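# Drive the loose cap screw into the bar with a hex key

## Task

Thread the loose cap screw into the bar and tighten it fully, using the single hex key that matches it. The breadboard is free, not bolted, and must finish resting flat on the table.

## Robot and tools

Robot: two Doosan M1013 arms, left_arm and right_arm, each carrying a Robotiq 2F-140 gripper whose two fingers can fold at a hinge. The fingers point along the gripper's +z axis and close along its y axis. end_effector_position is the middle of the closed pads (pads 66 mm long). Fingertips reach about 33 mm past that point at gaps up to 40 mm, and about 9 mm when wide open. A part held in the outer quarter of the pads is squeezed as commanded. Deeper toward the palm the fingers can wrap and drag it inward, so narrow parts may slip. A fingertip pushed straight into a surface folds easily unless the gripper is fully closed, which can spoil the next grip. A stand for two cameras is fixed behind the arms.

Frames: the scene frame has its origin at table-top height midway between the arms, +z up, +x out over the table, left_arm on the +y side. Every hand pose, velocity and target is expressed in that arm's own base frame. Bases in the scene frame: left_arm (+0.023, +0.610, 0) m, quat_wxyz (+1.000, 0, 0, +0.018); right_arm (-0.057, -0.596, 0) m, quat_wxyz (+1.000, 0, 0, -0.021). Reported poses may be off by a few centimetres, more at long reach.

A row is 22 numbers, always for both arms: left x, y, z (metres, an absolute place in left_arm's base frame), qw, qx, qy, qz (absolute orientation, w first), then left gripper position, force_limit, speed, activate; then the same eleven for the right arm in right_arm's base frame. The four gripper numbers each lie in [-1, 1]. position: +1 fully open (140 mm), about -0.8 pads touching, -1 closes until blocked. force_limit: roughly 14 N at -1, 40 N at 0, 58 N at +1 for a slow close; faster closes grip harder. speed: about 30 mm/s at -1 up to 250 mm/s at +1. Both start at +1. activate stays 0; send 1 once only when fault shows 7 or 13 (the gripper then cycles and releases anything held). To leave a gripper alone, resend its last position, force_limit and speed. To keep an arm still, resend its full pose from the last result before it stopped, every call.

Tools:
- execute_actions(actions, cameras): actions is a list of up to 15 rows per action, each row one 1/30 s step; fewer rows hold the last one. A target more than 0.6 m from the gripper's current position along any gripper axis gets refused. Empty actions returns state plus images.
- move(target, speed, blend, stop_force, zero, blocking, cameras): straight-line path from the Hand target to one row or a list of up to 15 rows (no 0.6 m rule). speed in m/s, 0.002 to 2, default 0.25 (turn rate twice that in rad/s), one value or one per target. blend in metres rounds corners; 0 stops at each. stop_force in N, 10 to 80, ends an arm's path when it feels that much push along its travel; use it slowly and with small values, never when the gripper rotates, and omit it when backing away from a contact. zero (default true) re-zeroes the force before the move. blocking=false returns after about 0.5 s while the move continues; not allowed with stop_force. Moves cap at 10 s. Paths ignore obstacles; avoid routing close past an arm's own base.
- wait(seconds 0 to 3600), stop(), zoom_image(camera, region [x0,y0,x1,y1] in pixels, max 504 by 504), clear_fault(arm), read_manual(section), finished_scene(scene 1 or 2, irreversible).
Cameras: cam_head_left, cam_head_right (504x504), cam_left_wrist, cam_right_wrist (896x504).

Control notes: orientation commands are clipped to 32 degrees from the measured one each step, so big turns need several actions. Keep sending the same quaternion to hold orientation rather than copying drifted readings.

Results: per arm end_effector_position, end_effector_quat_wxyz, velocities (omitted when joint velocities are at noise level), Hand target, Tool commands, joint positions and torques, external joint torques, Flange force along gripper axes (includes held weight; noisy), Wrist depth as a 7x7 grid of distances. Gripper object_status: 0 moving, 1 blocked while opening, 2 blocked while closing (a grip), 3 reached target or pads met. position_measured in counts: 3 open, ~75 at 100 mm, 139 at 60 mm, 200 at 20 mm, 230 pads touching. The move line reports done, off_target, moving, held or fault, plus limits such as paced or held.

Avoid: anything leaving the table (fails), dropping or flinging parts, hitting fixed or heavy items, tipping the breadboard, squeezing parts hard while they still rest on something. Faults: any joint exceeding its load limit (waist, shoulder 302; elbow 142; forearm roll 27.7; wrist pitch 30.7; wrist roll 32.6 N m) or 144 N outside force stops the arm until clear_fault; overspeed stops it too. Even slight commands past a firm contact can trip a fault. Contact or gripping between the two arms can end the scene. Long stretched or straining poses heat motors; MOTOR HOT warns before a 30 to 60 s lockout. Objects may occasionally get nudged by outside pushes. Finish only when the screw is tight and the board sits flat.

Each tool is called after "Emit:" by a JSON object that holds its "api" and its "payload", one argument or row to a line.

## Session

Emit:
{"api": "execute_actions", "payload": {
  "actions": []
}}

Scene clock: 0.00 s.
left_arm: end_effector_position=(+0.5344, -0.5731, +0.1154) position_measured=3 object_status=3 fault=0 end_effector_quat_wxyz=(-0.189, +0.768, +0.511, +0.336) | right_arm: end_effector_position=(+0.2961, +0.4880, +0.3686) position_measured=3 object_status=3 fault=0 end_effector_quat_wxyz=(-0.135, -0.298, +0.929, -0.173)
Joint positions: left_arm=[-1.11 0.711 1.37 0.607 1.598 -0.87] | right_arm=[1.015 0.257 1.463 -0.089 1.855 -1.182]
Joint velocities: within noise
Joint torques (N m): no reading
External joint torques (N m): no reading
Flange force (N): no reading
Wrist depth (mm): cam_left_wrist=[321 329 332 342 340 347 - / 297 - 306 308 329 324 - / - 281 286 285 - - 301 / - 125 - 267 268 - 116 / - 108 - 222 - - 104 / - 108 206 239 236 - 104 / - 194 194 - 224 - -] | cam_right_wrist=[- 612 555 549 496 462 433 / 665 611 563 529 496 461 436 / 668 602 564 526 495 455 436 / 656 128 566 523 467 130 427 / 86 111 553 523 466 130 98 / - 585 544 496 466 441 94 / - 589 550 492 457 443 -]
Hand target: left_arm +0.5344, -0.5731, +0.1154; -0.189, +0.768, +0.511, +0.336 | right_arm +0.2961, +0.4880, +0.3686; -0.135, -0.298, +0.929, -0.173
Tool commands: left_gripper/position=+1.0 left_gripper/force_limit=+1.0 left_gripper/speed=+1.0 left_gripper/activate=+0.0 right_gripper/position=+1.0 right_gripper/force_limit=+1.0 right_gripper/speed=+1.0 right_gripper/activate=+0.0

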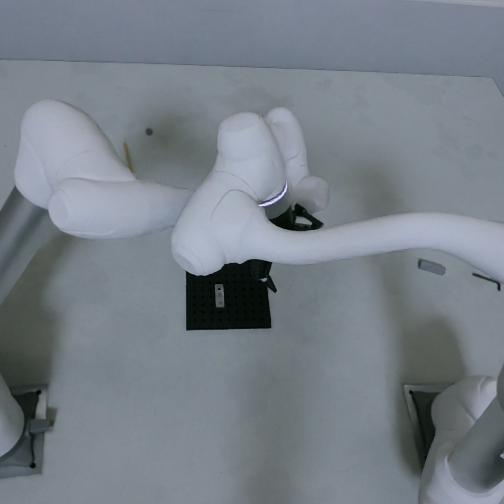

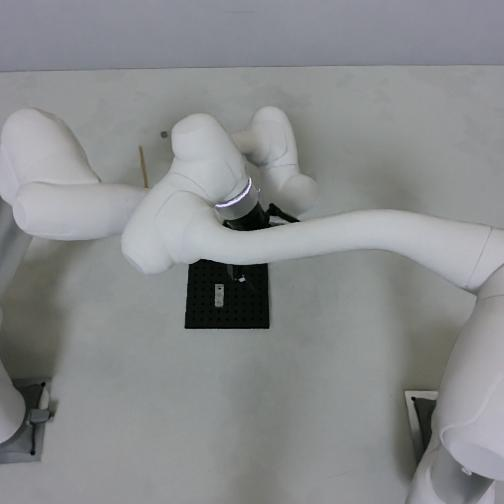

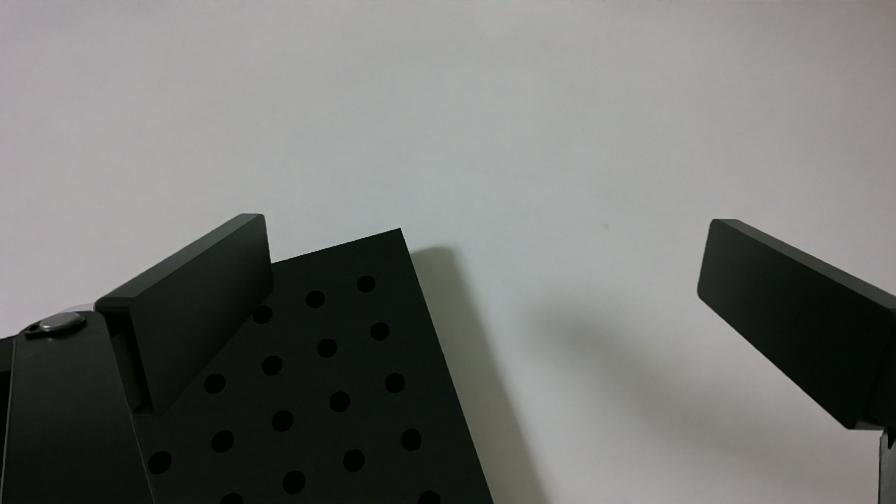

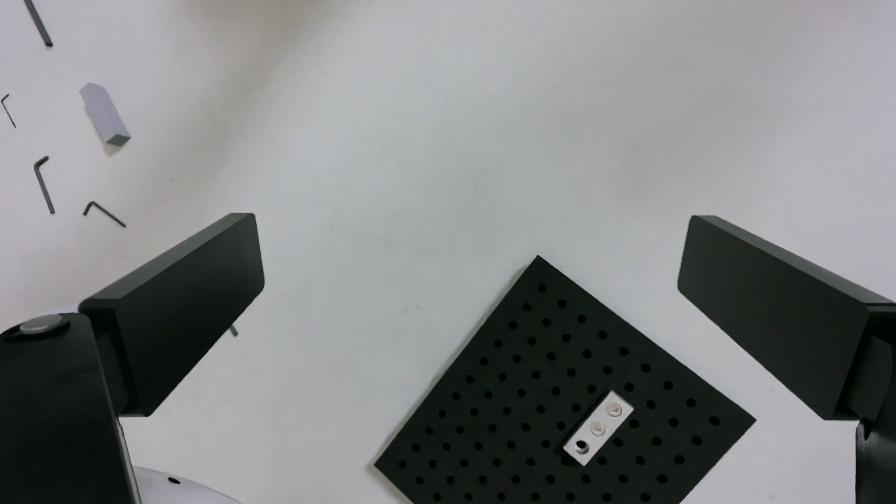

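Emit:
{"api": "zoom_image", "payload": {
  "camera": "cam_right_wrist",
  "region": [480, 340, 732, 504]
}}

Emit:
{"api": "zoom_image", "payload": {
  "camera": "cam_right_wrist",
  "region": [0, 0, 252, 250]
}}

Emit:
{"api": "zoom_image", "payload": {
  "camera": "cam_head_left",
  "region": [380, 220, 504, 320]
}}

Emit:
{"api": "zoom_image", "payload": {
  "camera": "cam_head_left",
  "region": [90, 100, 220, 230]
}}

Scaled by 2.000 from the camera's image (finer frame: 1280x720).

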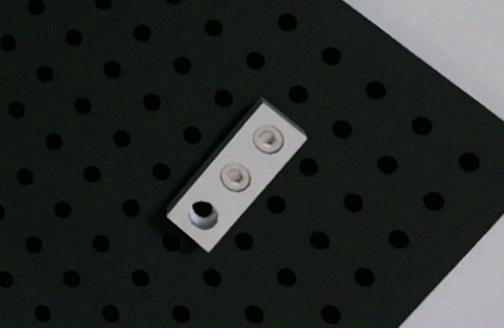

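Scaled by 2.000 from the camera's image (finer frame: 1280x720).

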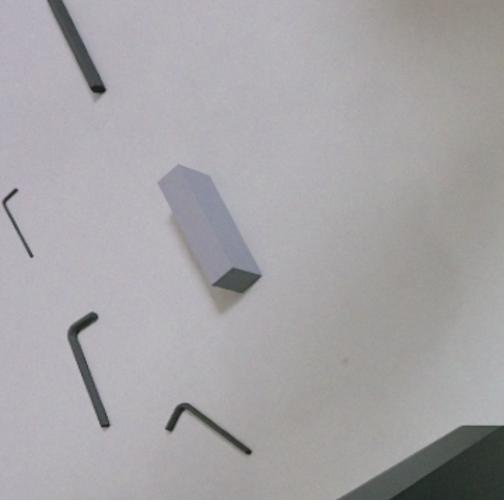

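Scaled by 4.065 from the camera's image (finer frame: 720x720).

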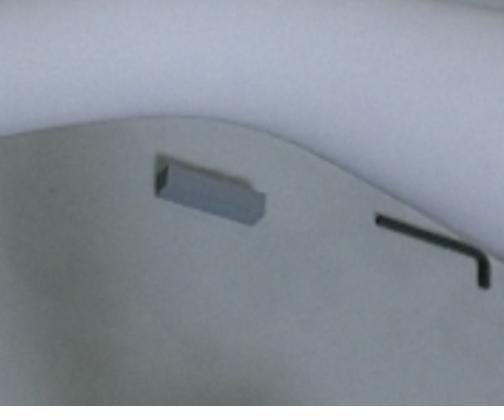

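Scaled by 3.877 from the camera's image (finer frame: 720x720).

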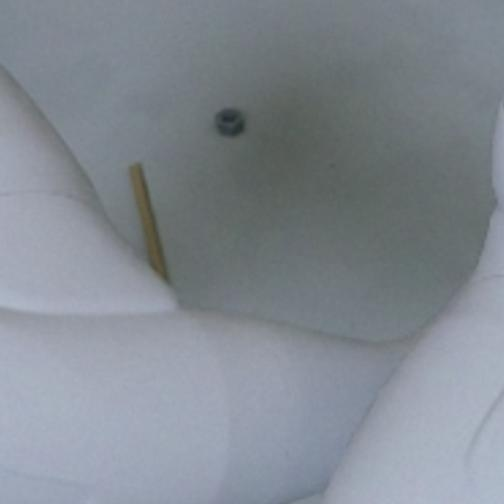

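Emit:
{"api": "move", "payload": {
  "target": [
    [0.50,-0.45,0.35,0,1,0,0,1,1,1,0,0.35,0.40,0.45,0,0.38,-0.92,0,1,1,1,0],
    [0.42,0.10,0.50,0,1,0,0,1,1,1,0,0.42,-0.02,0.50,0,1,0,0,1,1,1,0]
  ],
  "blend": 0.05,
  "speed": 0.4,
  "cameras": ["all"]
}}

Scene clock: 15.47 s.
left_arm: end_effector_position=(+0.4200, +0.1000, +0.5000) position_measured=3 object_status=3 fault=0 end_effector_quat_wxyz=(+0.000, +1.000, +0.000, +0.000) | right_arm: end_effector_position=(+0.4200, -0.0200, +0.5000) position_measured=3 object_status=3 fault=0 end_effector_quat_wxyz=(+0.000, +1.000, +0.000, +0.000)
Joint positions: left_arm=[0.154 -0.201 1.642 0 1.701 1.725] | right_arm=[-0.13 -0.219 1.656 0 1.705 -4.842]
Joint torques (N m): left_arm=[4.37 -24.57 -42.87 4.2 0.39 0.47] | right_arm=[0.11 -16.77 -41.57 4.61 -0.67 0.06]
External joint torques (N m): left_arm=[-4.44 3.79 1.41 0.04 -0.45 -0.47] | right_arm=[-0.11 -2.34 -0.29 -0.31 0.61 -0.06]
Flange force (N): left_arm=[6.1 10.2 2.8] | right_arm=[-3.7 0.2 -1.1]
Wrist depth (mm): cam_left_wrist=[- 587 552 564 - - - / 602 - - 595 - 591 - / 673 627 - 612 - 610 - / 664 125 654 663 - 139 638 / - 108 - 691 - - 104 / - 101 - 706 689 - 104 / - 779 560 544 526 784 -] | cam_right_wrist=[573 577 556 573 574 574 582 / 598 - 595 609 595 609 598 / 648 631 634 653 641 644 653 / 656 129 660 668 668 130 665 / 86 119 - 719 733 122 98 / - 549 570 643 - - 94 / - 502 520 526 740 - -]
Hand target: left_arm +0.4200, +0.1000, +0.5000; +0.000, +1.000, +0.000, +0.000 | right_arm +0.4200, -0.0200, +0.5000; +0.000, +1.000, +0.000, +0.000
Off the commanded pose: left_arm 0.000 m, 0 deg | right_arm 0.000 m, 0 deg.
move: done

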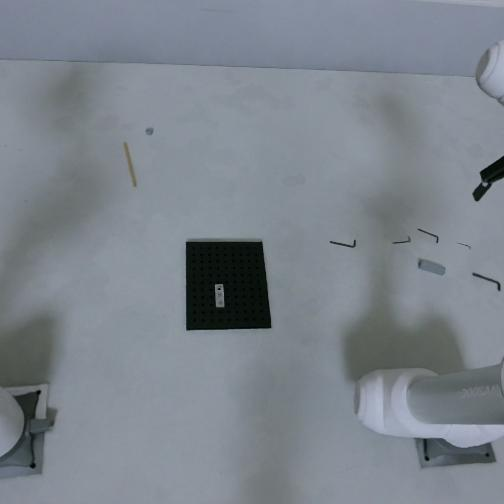

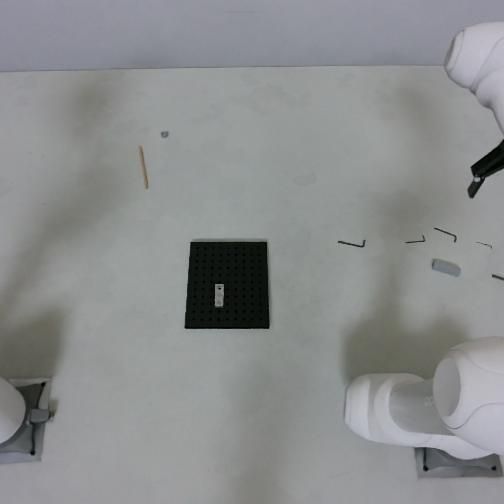

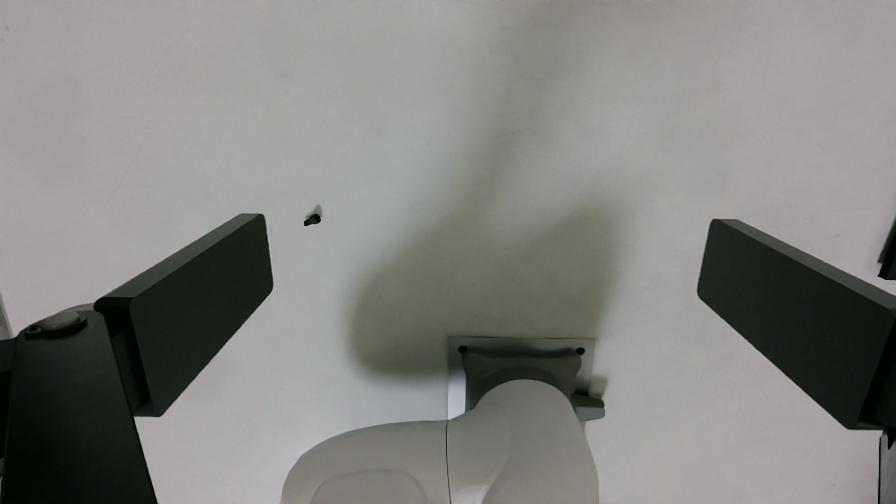

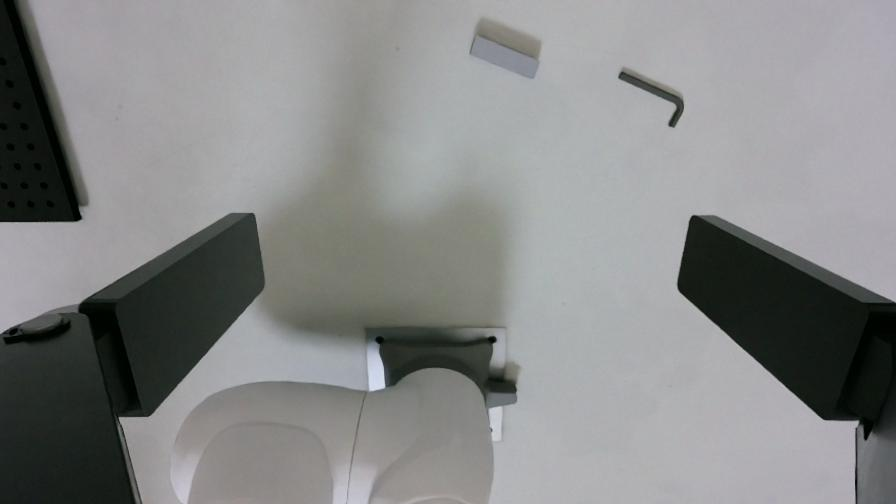

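Emit:
{"api": "zoom_image", "payload": {
  "camera": "cam_left_wrist",
  "region": [270, 180, 360, 250]
}}

Emit:
{"api": "zoom_image", "payload": {
  "camera": "cam_head_left",
  "region": [320, 200, 504, 310]
}}

Emit:
{"api": "zoom_image", "payload": {
  "camera": "cam_head_left",
  "region": [170, 230, 290, 340]
}}

Scaled by 5.600 from the camera's image (finer frame: 1280x720).

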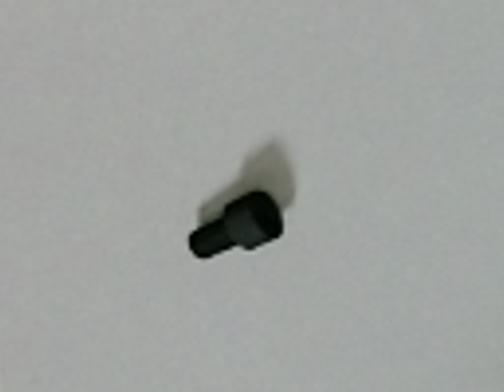

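Scaled by 2.739 from the camera's image (finer frame: 720x720).

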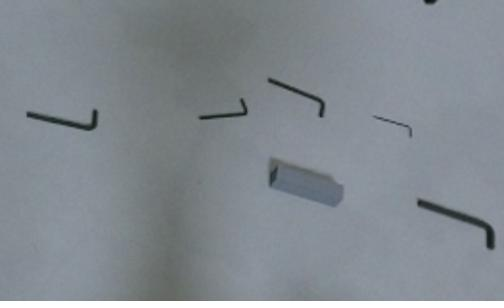

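Scaled by 4.200 from the camera's image (finer frame: 720x720).

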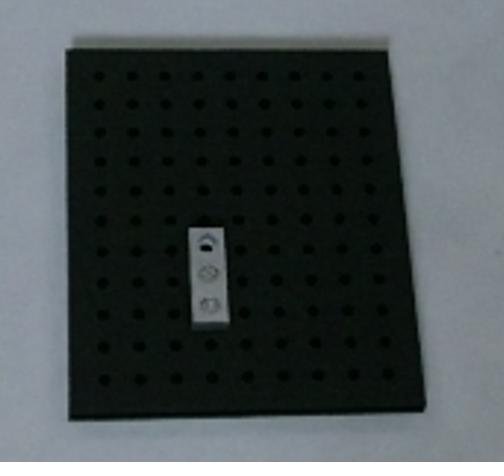

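Emit:
{"api": "move", "payload": {
  "target": [0.37,0.288,0.22,0,1,0,0,1,1,1,0,0.46,0.654,0.25,0,1,0,0,1,1,1,0],
  "speed": 0.5,
  "cameras": ["all"]
}}

Scene clock: 43.83 s.
left_arm: end_effector_position=(+0.3700, +0.2880, +0.2200) position_measured=3 object_status=3 fault=0 end_effector_quat_wxyz=(+0.000, +1.000, +0.000, +0.000) | right_arm: end_effector_position=(+0.4600, +0.6540, +0.2501) position_measured=3 object_status=3 fault=0 end_effector_quat_wxyz=(+0.000, +1.000, +0.000, +0.000)
Joint positions: left_arm=[0.588 -0.076 2.048 0 1.17 2.159] | right_arm=[0.915 0.426 1.388 0 1.328 -3.798]
Joint torques (N m): left_arm=[3.98 -34.7 -39.7 3.82 0.42 0.43] | right_arm=[-0.37 -79.87 -40.78 4.53 -0.58 0.01]
External joint torques (N m): left_arm=[-3.9 4.04 1.15 0.12 -0.47 -0.43] | right_arm=[0.42 -3.55 -0.11 -0.37 0.54 -0.01]
Flange force (N): left_arm=[9.1 4.6 5.3] | right_arm=[-3.3 3.8 -2.4]
Wrist depth (mm): cam_left_wrist=[318 - 318 323 - - 316 / - 337 - 334 - 330 - / 352 357 - - - 353 348 / 377 125 - - - 140 361 / - 116 387 380 398 392 104 / - 108 - - 409 423 104 / - - 451 - 456 440 429] | cam_right_wrist=[346 347 338 323 321 343 348 / 365 364 359 342 342 362 364 / 385 384 358 356 360 382 388 / 404 129 389 376 380 130 402 / 86 119 435 404 406 130 98 / - 451 461 466 478 463 94 / - 473 493 489 499 485 -]
Hand target: left_arm +0.3700, +0.2880, +0.2200; +0.000, +1.000, +0.000, +0.000 | right_arm +0.4600, +0.6540, +0.2500; +0.000, +1.000, +0.000, +0.000
Off the commanded pose: left_arm 0.000 m, 0 deg | right_arm 0.000 m, 0 deg.
move: done

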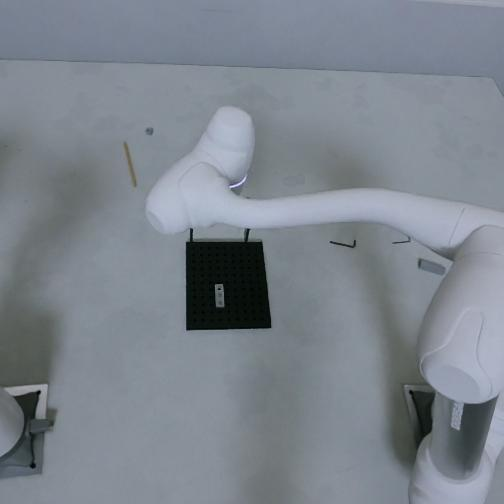

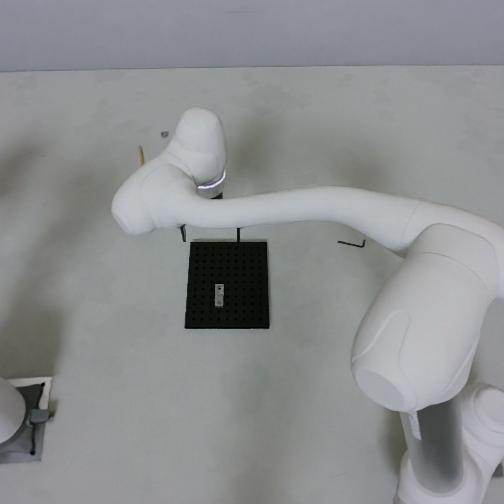

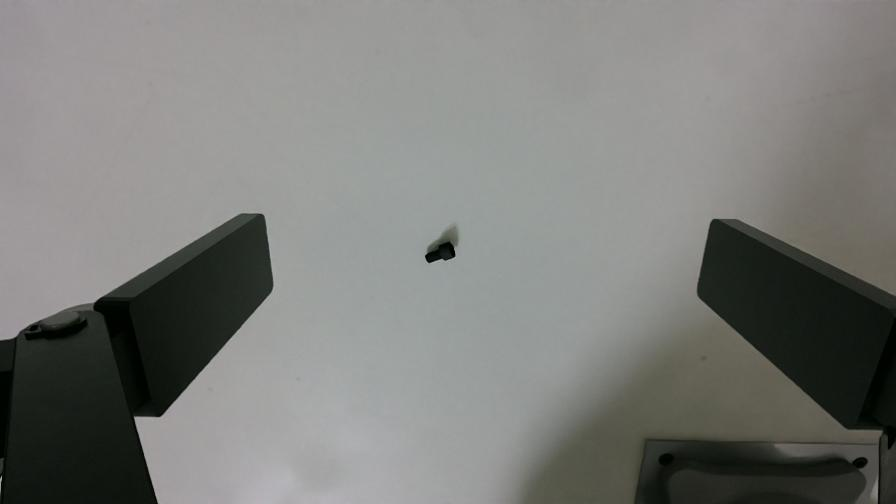

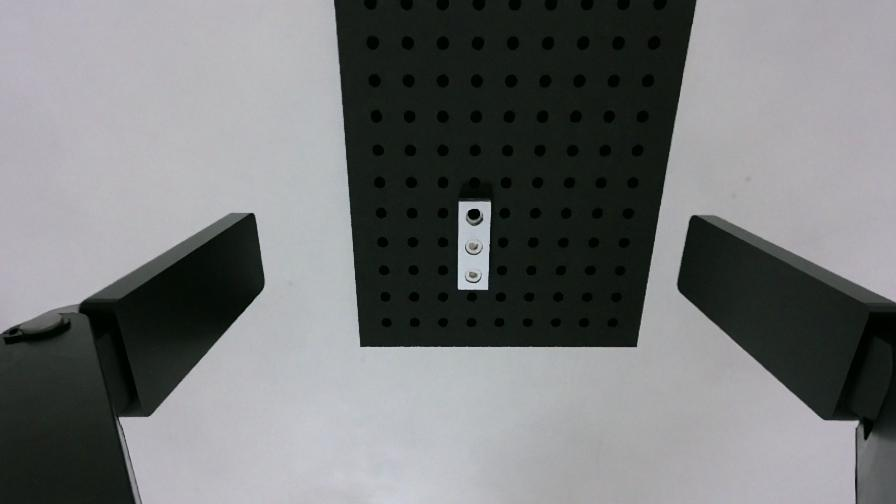

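Emit:
{"api": "zoom_image", "payload": {
  "camera": "cam_right_wrist",
  "region": [420, 170, 530, 320]
}}

Emit:
{"api": "zoom_image", "payload": {
  "camera": "cam_left_wrist",
  "region": [410, 210, 480, 280]
}}

Scaled by 3.360 from the camera's image (finer frame: 1280x720).

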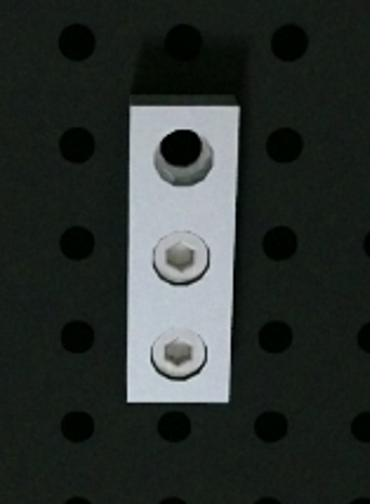

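Scaled by 7.200 from the camera's image (finer frame: 1280x720).

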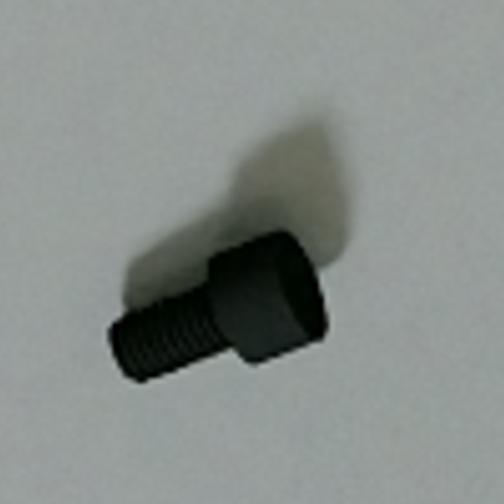

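Emit:
{"api": "move", "payload": {
  "target": [0.2655,0.40,0.14,0,0.816,-0.578,0,-0.45,1,1,0,0.54,-0.279,0.2,0,1,0,0,-0.45,1,1,0],
  "speed": 0.5,
  "cameras": ["all"]
}}

Scene clock: 127.07 s.
left_arm: end_effector_position=(+0.2655, +0.4000, +0.1400) position_measured=186 object_status=3 fault=0 end_effector_quat_wxyz=(+0.000, +0.816, -0.578, +0.000) | right_arm: end_effector_position=(+0.5400, -0.2789, +0.2000) position_measured=186 object_status=3 fault=0 end_effector_quat_wxyz=(+0.000, +1.000, +0.000, +0.000)
Joint positions: left_arm=[0.913 0.011 2.126 0 1.004 3.716] | right_arm=[-0.534 0.159 1.84 0 1.143 -5.246]
Joint torques (N m): left_arm=[4.37 -40.33 -36.22 3.49 0.44 0.45] | right_arm=[1.79 -50.49 -37.98 4.28 -0.61 -0.03]
External joint torques (N m): left_arm=[-4.52 4.06 1 0.09 -0.42 -0.45] | right_arm=[-1.96 -4.72 -0.71 -0.3 0.55 0.03]
Flange force (N): left_arm=[5.8 -9.5 6.1] | right_arm=[-6.7 0.1 -5.1]
Wrist depth (mm): cam_left_wrist=[- - - - - - 245 / 262 261 258 - - - 257 / 275 - 270 278 - - 273 / - 289 291 135 114 - 286 / - - 83 111 - 93 - / - - - - - - - / - - - - - - 67] | cam_right_wrist=[300 296 301 300 302 302 303 / 316 317 316 314 320 320 319 / 332 326 333 333 336 335 337 / 355 354 349 168 141 358 357 / 375 81 86 92 92 87 380 / - 66 73 397 - 76 66 / - - - 429 - - -]
Hand target: left_arm +0.2655, +0.4000, +0.1400; +0.000, +0.816, -0.578, +0.000 | right_arm +0.5400, -0.2790, +0.2000; +0.000, +1.000, +0.000, +0.000
Off the commanded pose: left_arm 0.000 m, 0 deg | right_arm 0.000 m, 0 deg.
move: done

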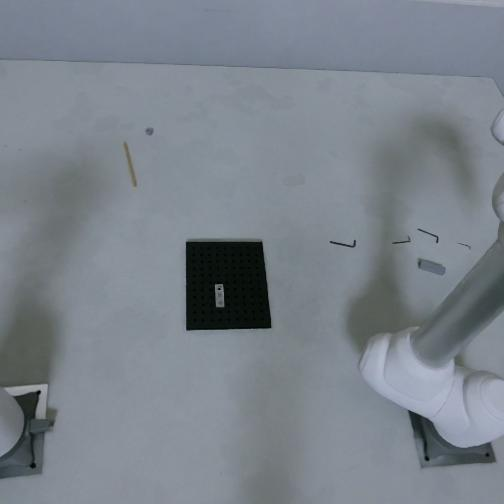

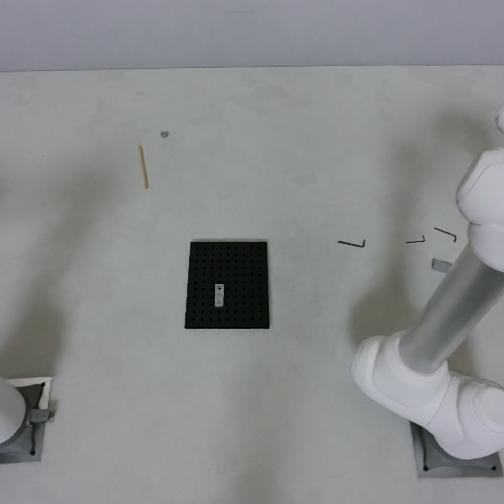

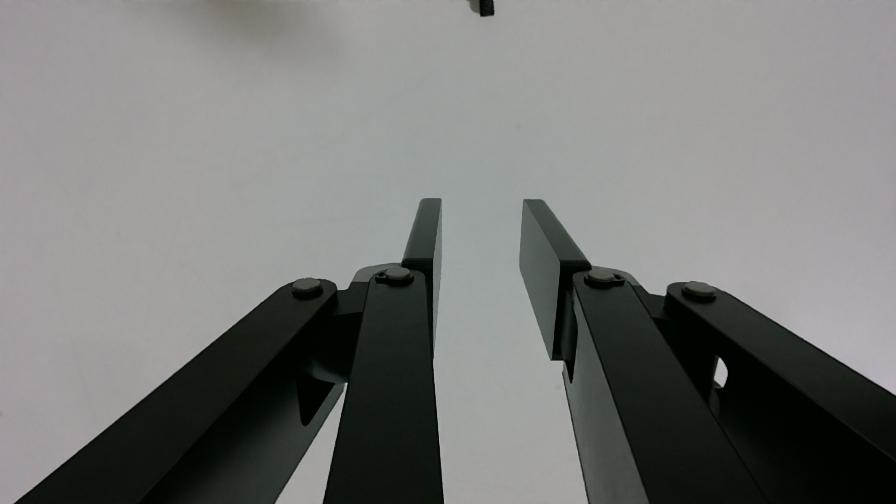

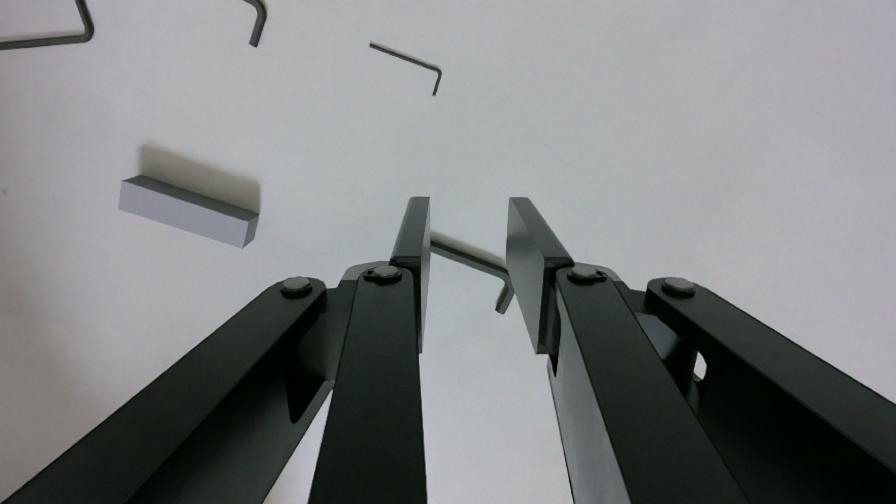

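Emit:
{"api": "move", "payload": {
  "target": [0.35,0.35,0.05,0,0.816,-0.578,0,-1,1,1,0,0.42,-0.25,0.05,0,0.5835,-0.812,0,-1,1,1,0],
  "speed": 0.4
}}

Emit:
{"api": "move", "payload": {
  "target": [0.35,0.35,0.022,0,0.816,-0.578,0,-1,1,1,0,0.42,-0.25,0.022,0,0.5835,-0.812,0,-1,1,1,0],
  "speed": 0.008,
  "stop_force": 10
}}

Scene clock: 139.70 s.
left_arm: end_effector_position=(+0.3500, +0.3500, +0.0500) position_measured=236 object_status=3 fault=0 end_effector_quat_wxyz=(+0.000, +0.816, -0.578, +0.000) | right_arm: end_effector_position=(+0.4200, -0.2501, +0.0500) position_measured=236 object_status=3 fault=0 end_effector_quat_wxyz=(+0.000, -0.584, +0.812, +0.000)
Joint positions: left_arm=[0.716 0.141 2.186 0 0.814 3.519] | right_arm=[-0.608 0.132 2.197 0 0.812 -3.425]
Joint torques (N m): left_arm=[4.2 -48.82 -31.3 3 0.41 0.41] | right_arm=[2.31 -41.35 -30.82 3.42 -0.59 0.06]
External joint torques (N m): left_arm=[-4.2 4.05 1.02 0.08 -0.4 -0.41] | right_arm=[-2.24 -2.88 0.18 -0.3 0.57 -0.07]
Flange force (N): left_arm=[7.0 -7.0 7.2] | right_arm=[3.6 5.5 -5.0]
Wrist depth (mm): cam_left_wrist=[- 168 167 166 - - - / - - - - - 174 - / - - 184 182 - - - / 197 - - 119 - 191 - / - - 88 - 94 - 201 / 220 - - - - - - / - - - - - - -] | cam_right_wrist=[164 164 163 163 166 166 167 / 173 173 173 174 174 175 177 / 182 183 183 183 184 184 186 / 193 193 191 121 193 195 196 / 204 203 - 81 90 202 208 / 216 - - 66 - 73 219 / - - - - - - -]
Hand target: left_arm +0.3500, +0.3500, +0.0500; +0.000, +0.816, -0.578, +0.000 | right_arm +0.4200, -0.2500, +0.0500; +0.000, -0.584, +0.812, +0.000
Off the commanded pose: left_arm 0.000 m, 0 deg | right_arm 0.000 m, 0 deg.
move: done

Scene clock: 142.40 s.
left_arm: end_effector_position=(+0.3500, +0.3500, +0.0335) position_measured=236 object_status=3 fault=0 end_effector_quat_wxyz=(+0.000, +0.816, -0.578, +0.000) | right_arm: end_effector_position=(+0.4200, -0.2500, +0.0331) position_measured=236 object_status=3 fault=0 end_effector_quat_wxyz=(+0.000, -0.584, +0.812, +0.000)
Joint positions: left_arm=[0.716 0.164 2.199 0 0.778 3.519] | right_arm=[-0.608 0.156 2.21 0 0.775 -3.425]
Joint torques (N m): left_arm=[3.86 -32.71 -20.27 2.64 -2.05 0.47] | right_arm=[-0.05 -25.7 -20.81 3.38 -3.06 -0.02]
External joint torques (N m): left_arm=[-3.84 -13.41 -9.09 0.35 2.05 -0.47] | right_arm=[0.15 -20.27 -8.94 -0.36 3.03 0.02]
Flange force (N): left_arm=[9.0 -1.4 -30.4] | right_arm=[-2.8 11.4 -42.6]
Wrist depth (mm): cam_left_wrist=[152 153 - - - 150 150 / 162 159 161 - - - 155 / 168 - 168 - 170 - 167 / - 178 - 120 171 180 - / - - 83 - 94 - 185 / - - - - - - 194 / - - - - - - -] | cam_right_wrist=[149 149 147 150 151 151 152 / 157 157 156 158 158 158 159 / 165 165 166 166 167 168 168 / 175 175 174 122 175 178 178 / 185 183 - 81 86 184 189 / 195 - - 66 - 73 199 / - - - - - - -]
Hand target: left_arm +0.3500, +0.3500, +0.0335; +0.000, +0.816, -0.578, +0.000 | right_arm +0.4200, -0.2500, +0.0331; +0.000, -0.584, +0.812, +0.000
Off the commanded pose: left_arm 0.012 m, 0 deg | right_arm 0.011 m, 0 deg.
move: contact (left_arm, right_arm)

Emit:
{"api": "move", "payload": {
  "target": [
    [0.35,0.35,0.05,0,0.816,-0.578,0,-0.2,1,1,0,0.42,-0.25,0.05,0,0.5835,-0.812,0,-0.2,1,1,0],
    [0.311,0.262,0.12,0,0.816,-0.578,0,-0.2,1,1,0,0.4585,-0.306,0.12,0,0.5835,-0.812,0,-0.2,1,1,0]
  ],
  "speed": 0.3,
  "blend": 0.01,
  "cameras": ["cam_left_wrist","cam_right_wrist"]
}}

Scene clock: 148.07 s.
left_arm: end_effector_position=(+0.3110, +0.2619, +0.1199) position_measured=154 object_status=3 fault=0 end_effector_quat_wxyz=(+0.000, +0.816, -0.578, +0.000) | right_arm: end_effector_position=(+0.4585, -0.3060, +0.1200) position_measured=154 object_status=3 fault=0 end_effector_quat_wxyz=(+0.000, -0.584, +0.812, +0.000)
Joint positions: left_arm=[0.615 -0.088 2.264 0 0.967 3.419] | right_arm=[-0.651 0.142 2.025 0 0.975 -3.468]
Joint torques (N m): left_arm=[3.89 -29.11 -35.32 3.64 0.44 0.46] | right_arm=[-0.18 -45.18 -34.48 3.83 -0.63 -0.02]
External joint torques (N m): left_arm=[-3.92 3.94 0.92 -0.14 -0.44 -0.46] | right_arm=[0.17 -4.34 -0.38 -0.28 0.62 0.02]
Flange force (N): left_arm=[8.4 -8.1 6.7] | right_arm=[-1.8 5.3 -6.0]
Wrist depth (mm): cam_left_wrist=[233 230 232 229 - 229 227 / - - 241 241 - - - / - - 255 252 249 249 247 / - - - 263 134 - - / 286 78 83 278 279 91 274 / - - - - - - - / - - - 318 - - -] | cam_right_wrist=[228 228 229 229 229 229 231 / 241 241 240 239 240 242 242 / 254 254 254 253 253 255 254 / 269 269 263 266 137 270 269 / 283 81 91 287 118 88 277 / - 69 65 305 - - 69 / - 72 - 320 - - -]
Hand target: left_arm +0.3110, +0.2620, +0.1200; +0.000, +0.816, -0.578, +0.000 | right_arm +0.4585, -0.3060, +0.1200; +0.000, -0.584, +0.812, +0.000
Off the commanded pose: left_arm 0.000 m, 0 deg | right_arm 0.000 m, 0 deg.
move: done; blend cut to 0.0084 m at target 1

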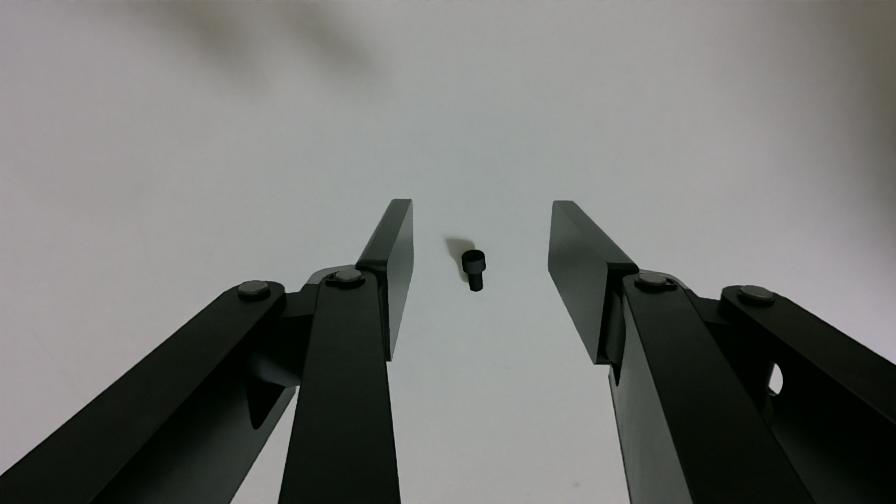

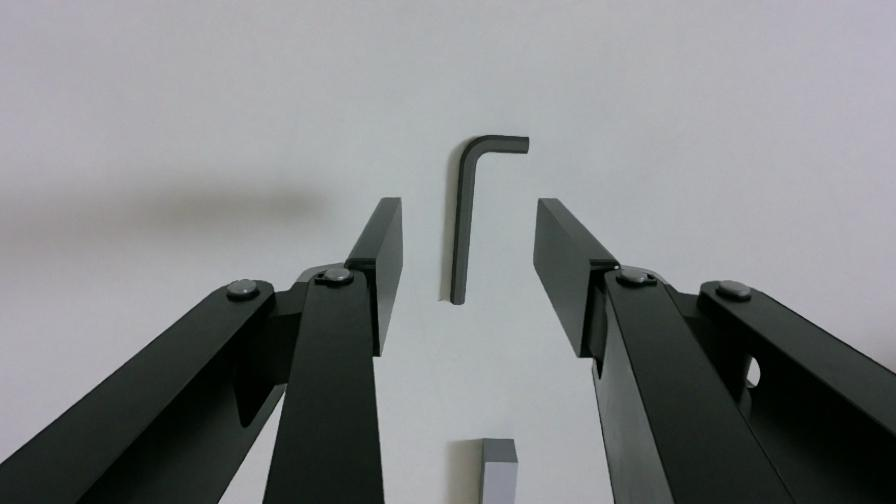

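Emit:
{"api": "zoom_image", "payload": {
  "camera": "cam_left_wrist",
  "region": [440, 230, 510, 300]
}}

Emit:
{"api": "zoom_image", "payload": {
  "camera": "cam_right_wrist",
  "region": [400, 120, 600, 320]
}}

Scaled by 7.200 from the camera's image (finer frame: 1280x720).

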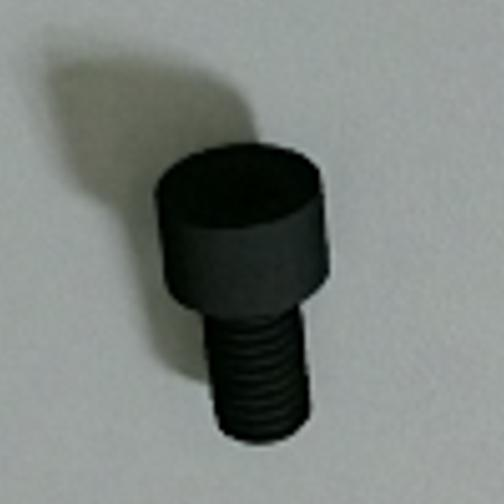

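Scaled by 2.520 from the camera's image (finer frame: 1280x720).

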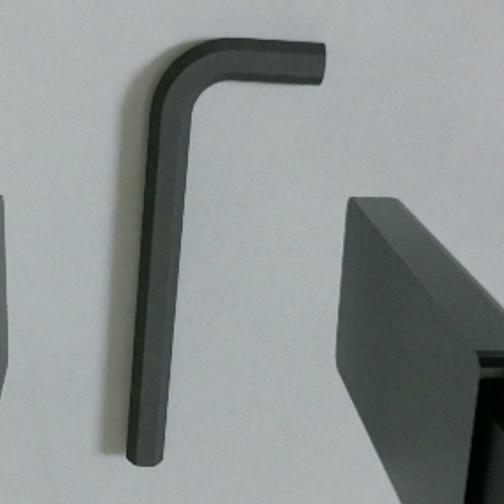

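Emit:
{"api": "move", "payload": {
  "target": [0.2975,0.2914,0.0656,-0.0380,0.8367,-0.5433,-0.0585,-0.45,1,1,0,0.564,0.22,0.12,0,0.5835,-0.812,0,-0.2,1,1,0],
  "speed": 0.4,
  "cameras": ["cam_left_wrist","cam_right_wrist"]
}}

Emit:
{"api": "zoom_image", "payload": {
  "camera": "cam_left_wrist",
  "region": [400, 160, 560, 300]
}}

Emit:
{"api": "zoom_image", "payload": {
  "camera": "cam_right_wrist",
  "region": [380, 100, 600, 320]
}}

Scene clock: 189.53 s.
left_arm: end_effector_position=(+0.2975, +0.2914, +0.0656) position_measured=186 object_status=3 fault=0 end_effector_quat_wxyz=(-0.038, +0.837, -0.543, -0.058) | right_arm: end_effector_position=(+0.5640, +0.2199, +0.1200) position_measured=154 object_status=3 fault=0 end_effector_quat_wxyz=(+0.000, -0.584, +0.812, +0.000)
Joint positions: left_arm=[0.581 -0.018 2.33 0.19 0.816 3.175] | right_arm=[0.315 0.221 1.927 0 0.994 -2.502]
Joint torques (N m): left_arm=[4.44 -33.48 -32.36 3.24 0.44 0.42] | right_arm=[0.63 -53.96 -35.28 4.01 -0.61 0.02]
External joint torques (N m): left_arm=[-4.44 3.98 0.93 0.11 -0.46 -0.42] | right_arm=[-0.48 -4.1 -0.14 -0.4 0.62 -0.02]
Flange force (N): left_arm=[11.6 -6.9 6.8] | right_arm=[4.1 3.6 -5.1]
Wrist depth (mm): cam_left_wrist=[- - - - 172 - - / - 185 186 - - 184 - / - 199 199 - 196 197 - / - - - 209 134 211 210 / - - 83 228 - 93 228 / - - - 255 - - - / - - - 279 - - 67] | cam_right_wrist=[229 229 229 228 228 228 228 / 241 242 238 240 241 240 240 / 255 255 254 253 252 254 251 / 269 269 133 269 137 268 269 / 282 81 91 286 118 88 278 / - 69 65 302 - - 69 / - 72 - 326 - - -]
Hand target: left_arm +0.2975, +0.2914, +0.0656; -0.038, +0.837, -0.543, -0.058 | right_arm +0.5640, +0.2200, +0.1200; +0.000, -0.584, +0.812, +0.000
Off the commanded pose: left_arm 0.000 m, 0 deg | right_arm 0.000 m, 0 deg.
move: done

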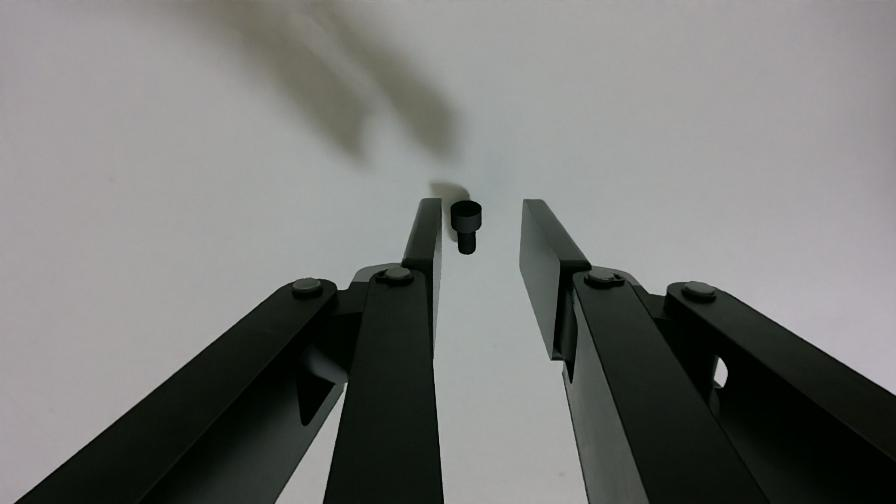

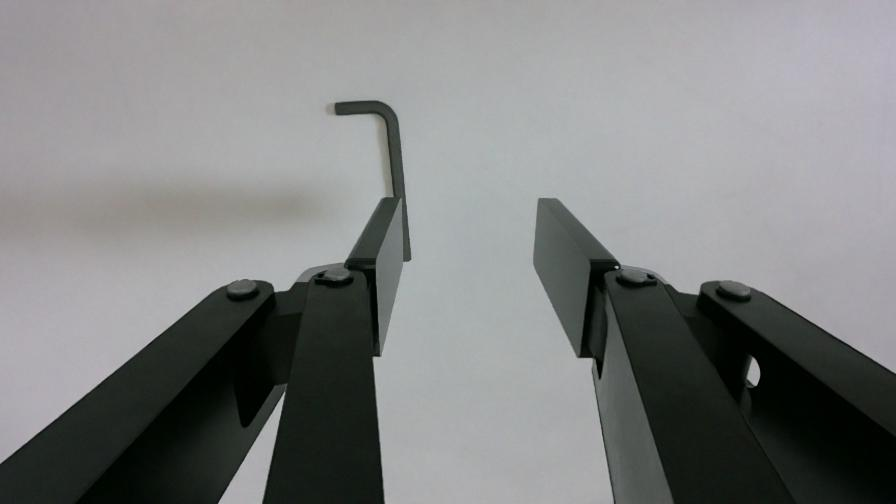

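Scaled by 3.150 from the camera's image (finer frame: 1280x720).

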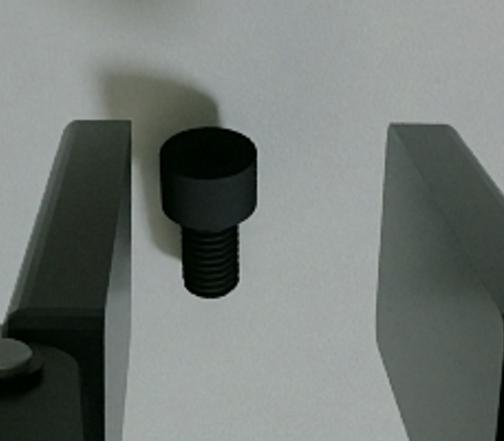

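Scaled by 2.291 from the camera's image (finer frame: 1280x720).

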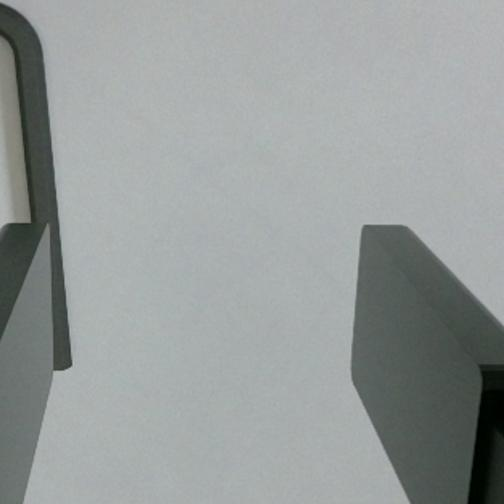

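Emit:
{"api": "move", "payload": {
  "target": [
    [0.3010,0.2915,0.0556,-0.0380,0.8367,-0.5433,-0.0585,-0.45,1,1,0,0.5948,0.2086,0.10,0,0.6211,-0.7837,0,-0.45,1,1,0],
    [0.3010,0.2915,0.0356,-0.0380,0.8367,-0.5433,-0.0585,-0.45,1,1,0,0.5948,0.2086,0.065,0,0.6211,-0.7837,0,-0.45,1,1,0]
  ],
  "speed": [0.2,0.06],
  "cameras": ["cam_left_wrist","cam_right_wrist"]
}}

Emit:
{"api": "zoom_image", "payload": {
  "camera": "cam_left_wrist",
  "region": [400, 160, 560, 300]
}}

Emit:
{"api": "zoom_image", "payload": {
  "camera": "cam_right_wrist",
  "region": [380, 60, 560, 280]
}}

Scene clock: 213.73 s.
left_arm: end_effector_position=(+0.3010, +0.2915, +0.0356) position_measured=186 object_status=3 fault=0 end_effector_quat_wxyz=(-0.038, +0.837, -0.543, -0.058) | right_arm: end_effector_position=(+0.5948, +0.2086, +0.0650) position_measured=186 object_status=3 fault=0 end_effector_quat_wxyz=(+0.000, -0.621, +0.784, +0.000)
Joint positions: left_arm=[0.577 0.034 2.353 0.205 0.743 3.149] | right_arm=[0.283 0.311 1.925 0 0.905 -2.629]
Joint torques (N m): left_arm=[4.29 -36.6 -30.18 3 0.39 0.43] | right_arm=[0.21 -60.17 -33.24 3.73 -0.56 -0.04]
External joint torques (N m): left_arm=[-4.35 3.91 0.92 0.1 -0.4 -0.43] | right_arm=[-0.15 -5.09 -0.03 -0.34 0.58 0.04]
Flange force (N): left_arm=[11.6 -6.3 7.1] | right_arm=[3.7 5.4 -6.5]
Wrist depth (mm): cam_left_wrist=[- - 148 - 147 146 - / - 156 156 155 - - 155 / - 168 168 - - - - / - - - 174 134 177 178 / 198 194 83 - - 93 - / - - - - - - - / - - - 237 - - 67] | cam_right_wrist=[178 179 178 179 179 179 181 / 188 188 188 186 189 189 189 / 197 197 197 196 198 200 200 / 208 209 207 203 140 211 211 / 221 81 86 220 92 87 224 / - 66 73 234 - 76 66 / - - - 254 - - -]
Hand target: left_arm +0.3010, +0.2915, +0.0356; -0.038, +0.837, -0.543, -0.058 | right_arm +0.5948, +0.2086, +0.0650; +0.000, -0.621, +0.784, +0.000
Off the commanded pose: left_arm 0.000 m, 0 deg | right_arm 0.000 m, 0 deg.
move: done

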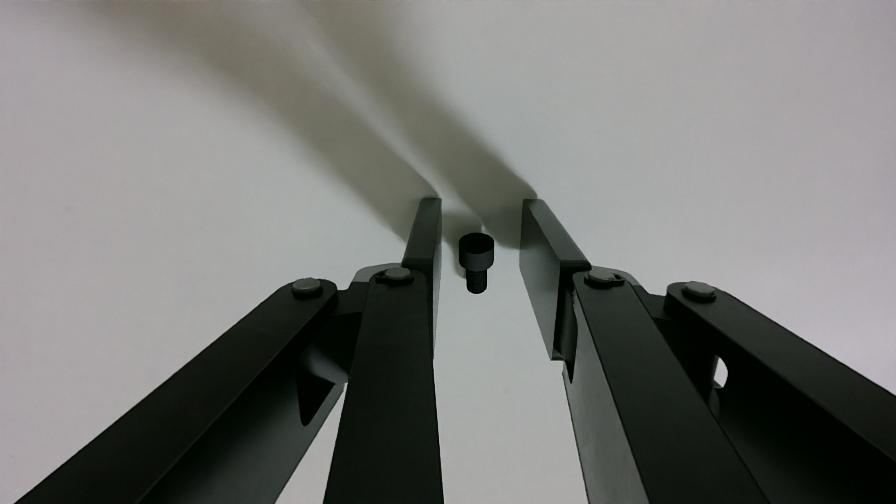

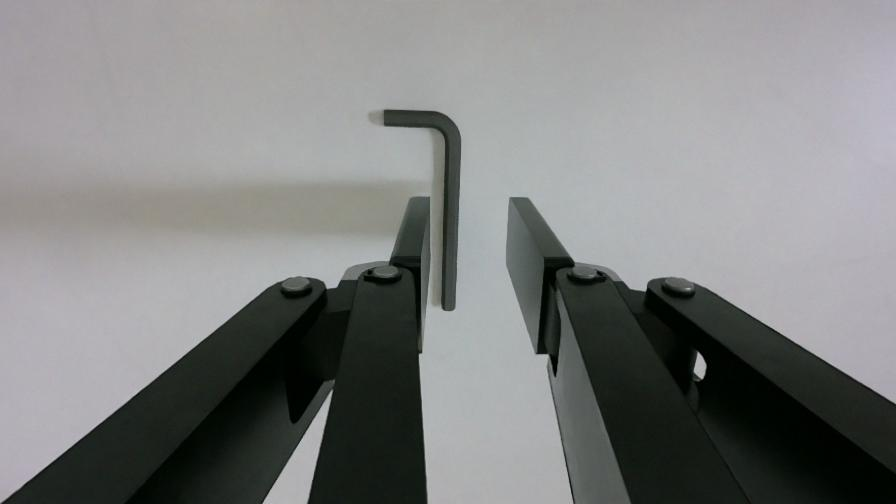

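Scaled by 3.150 from the camera's image (finer frame: 1280x720).

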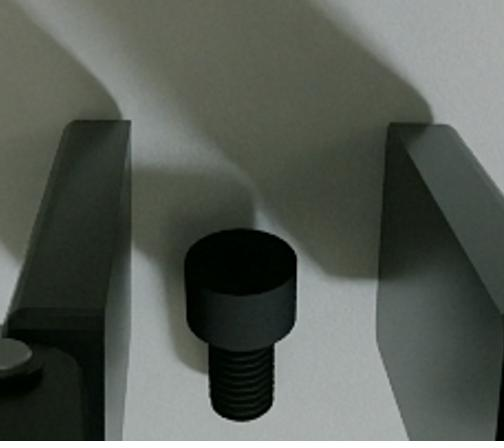

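Scaled by 2.291 from the camera's image (finer frame: 1280x720).

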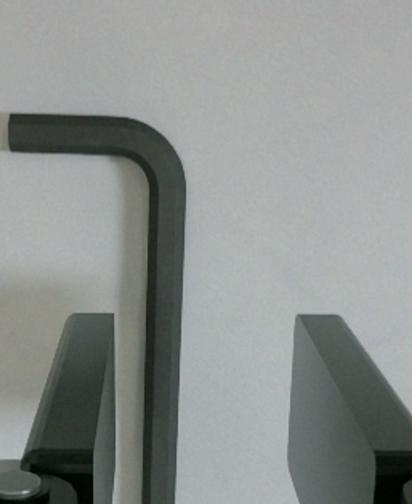

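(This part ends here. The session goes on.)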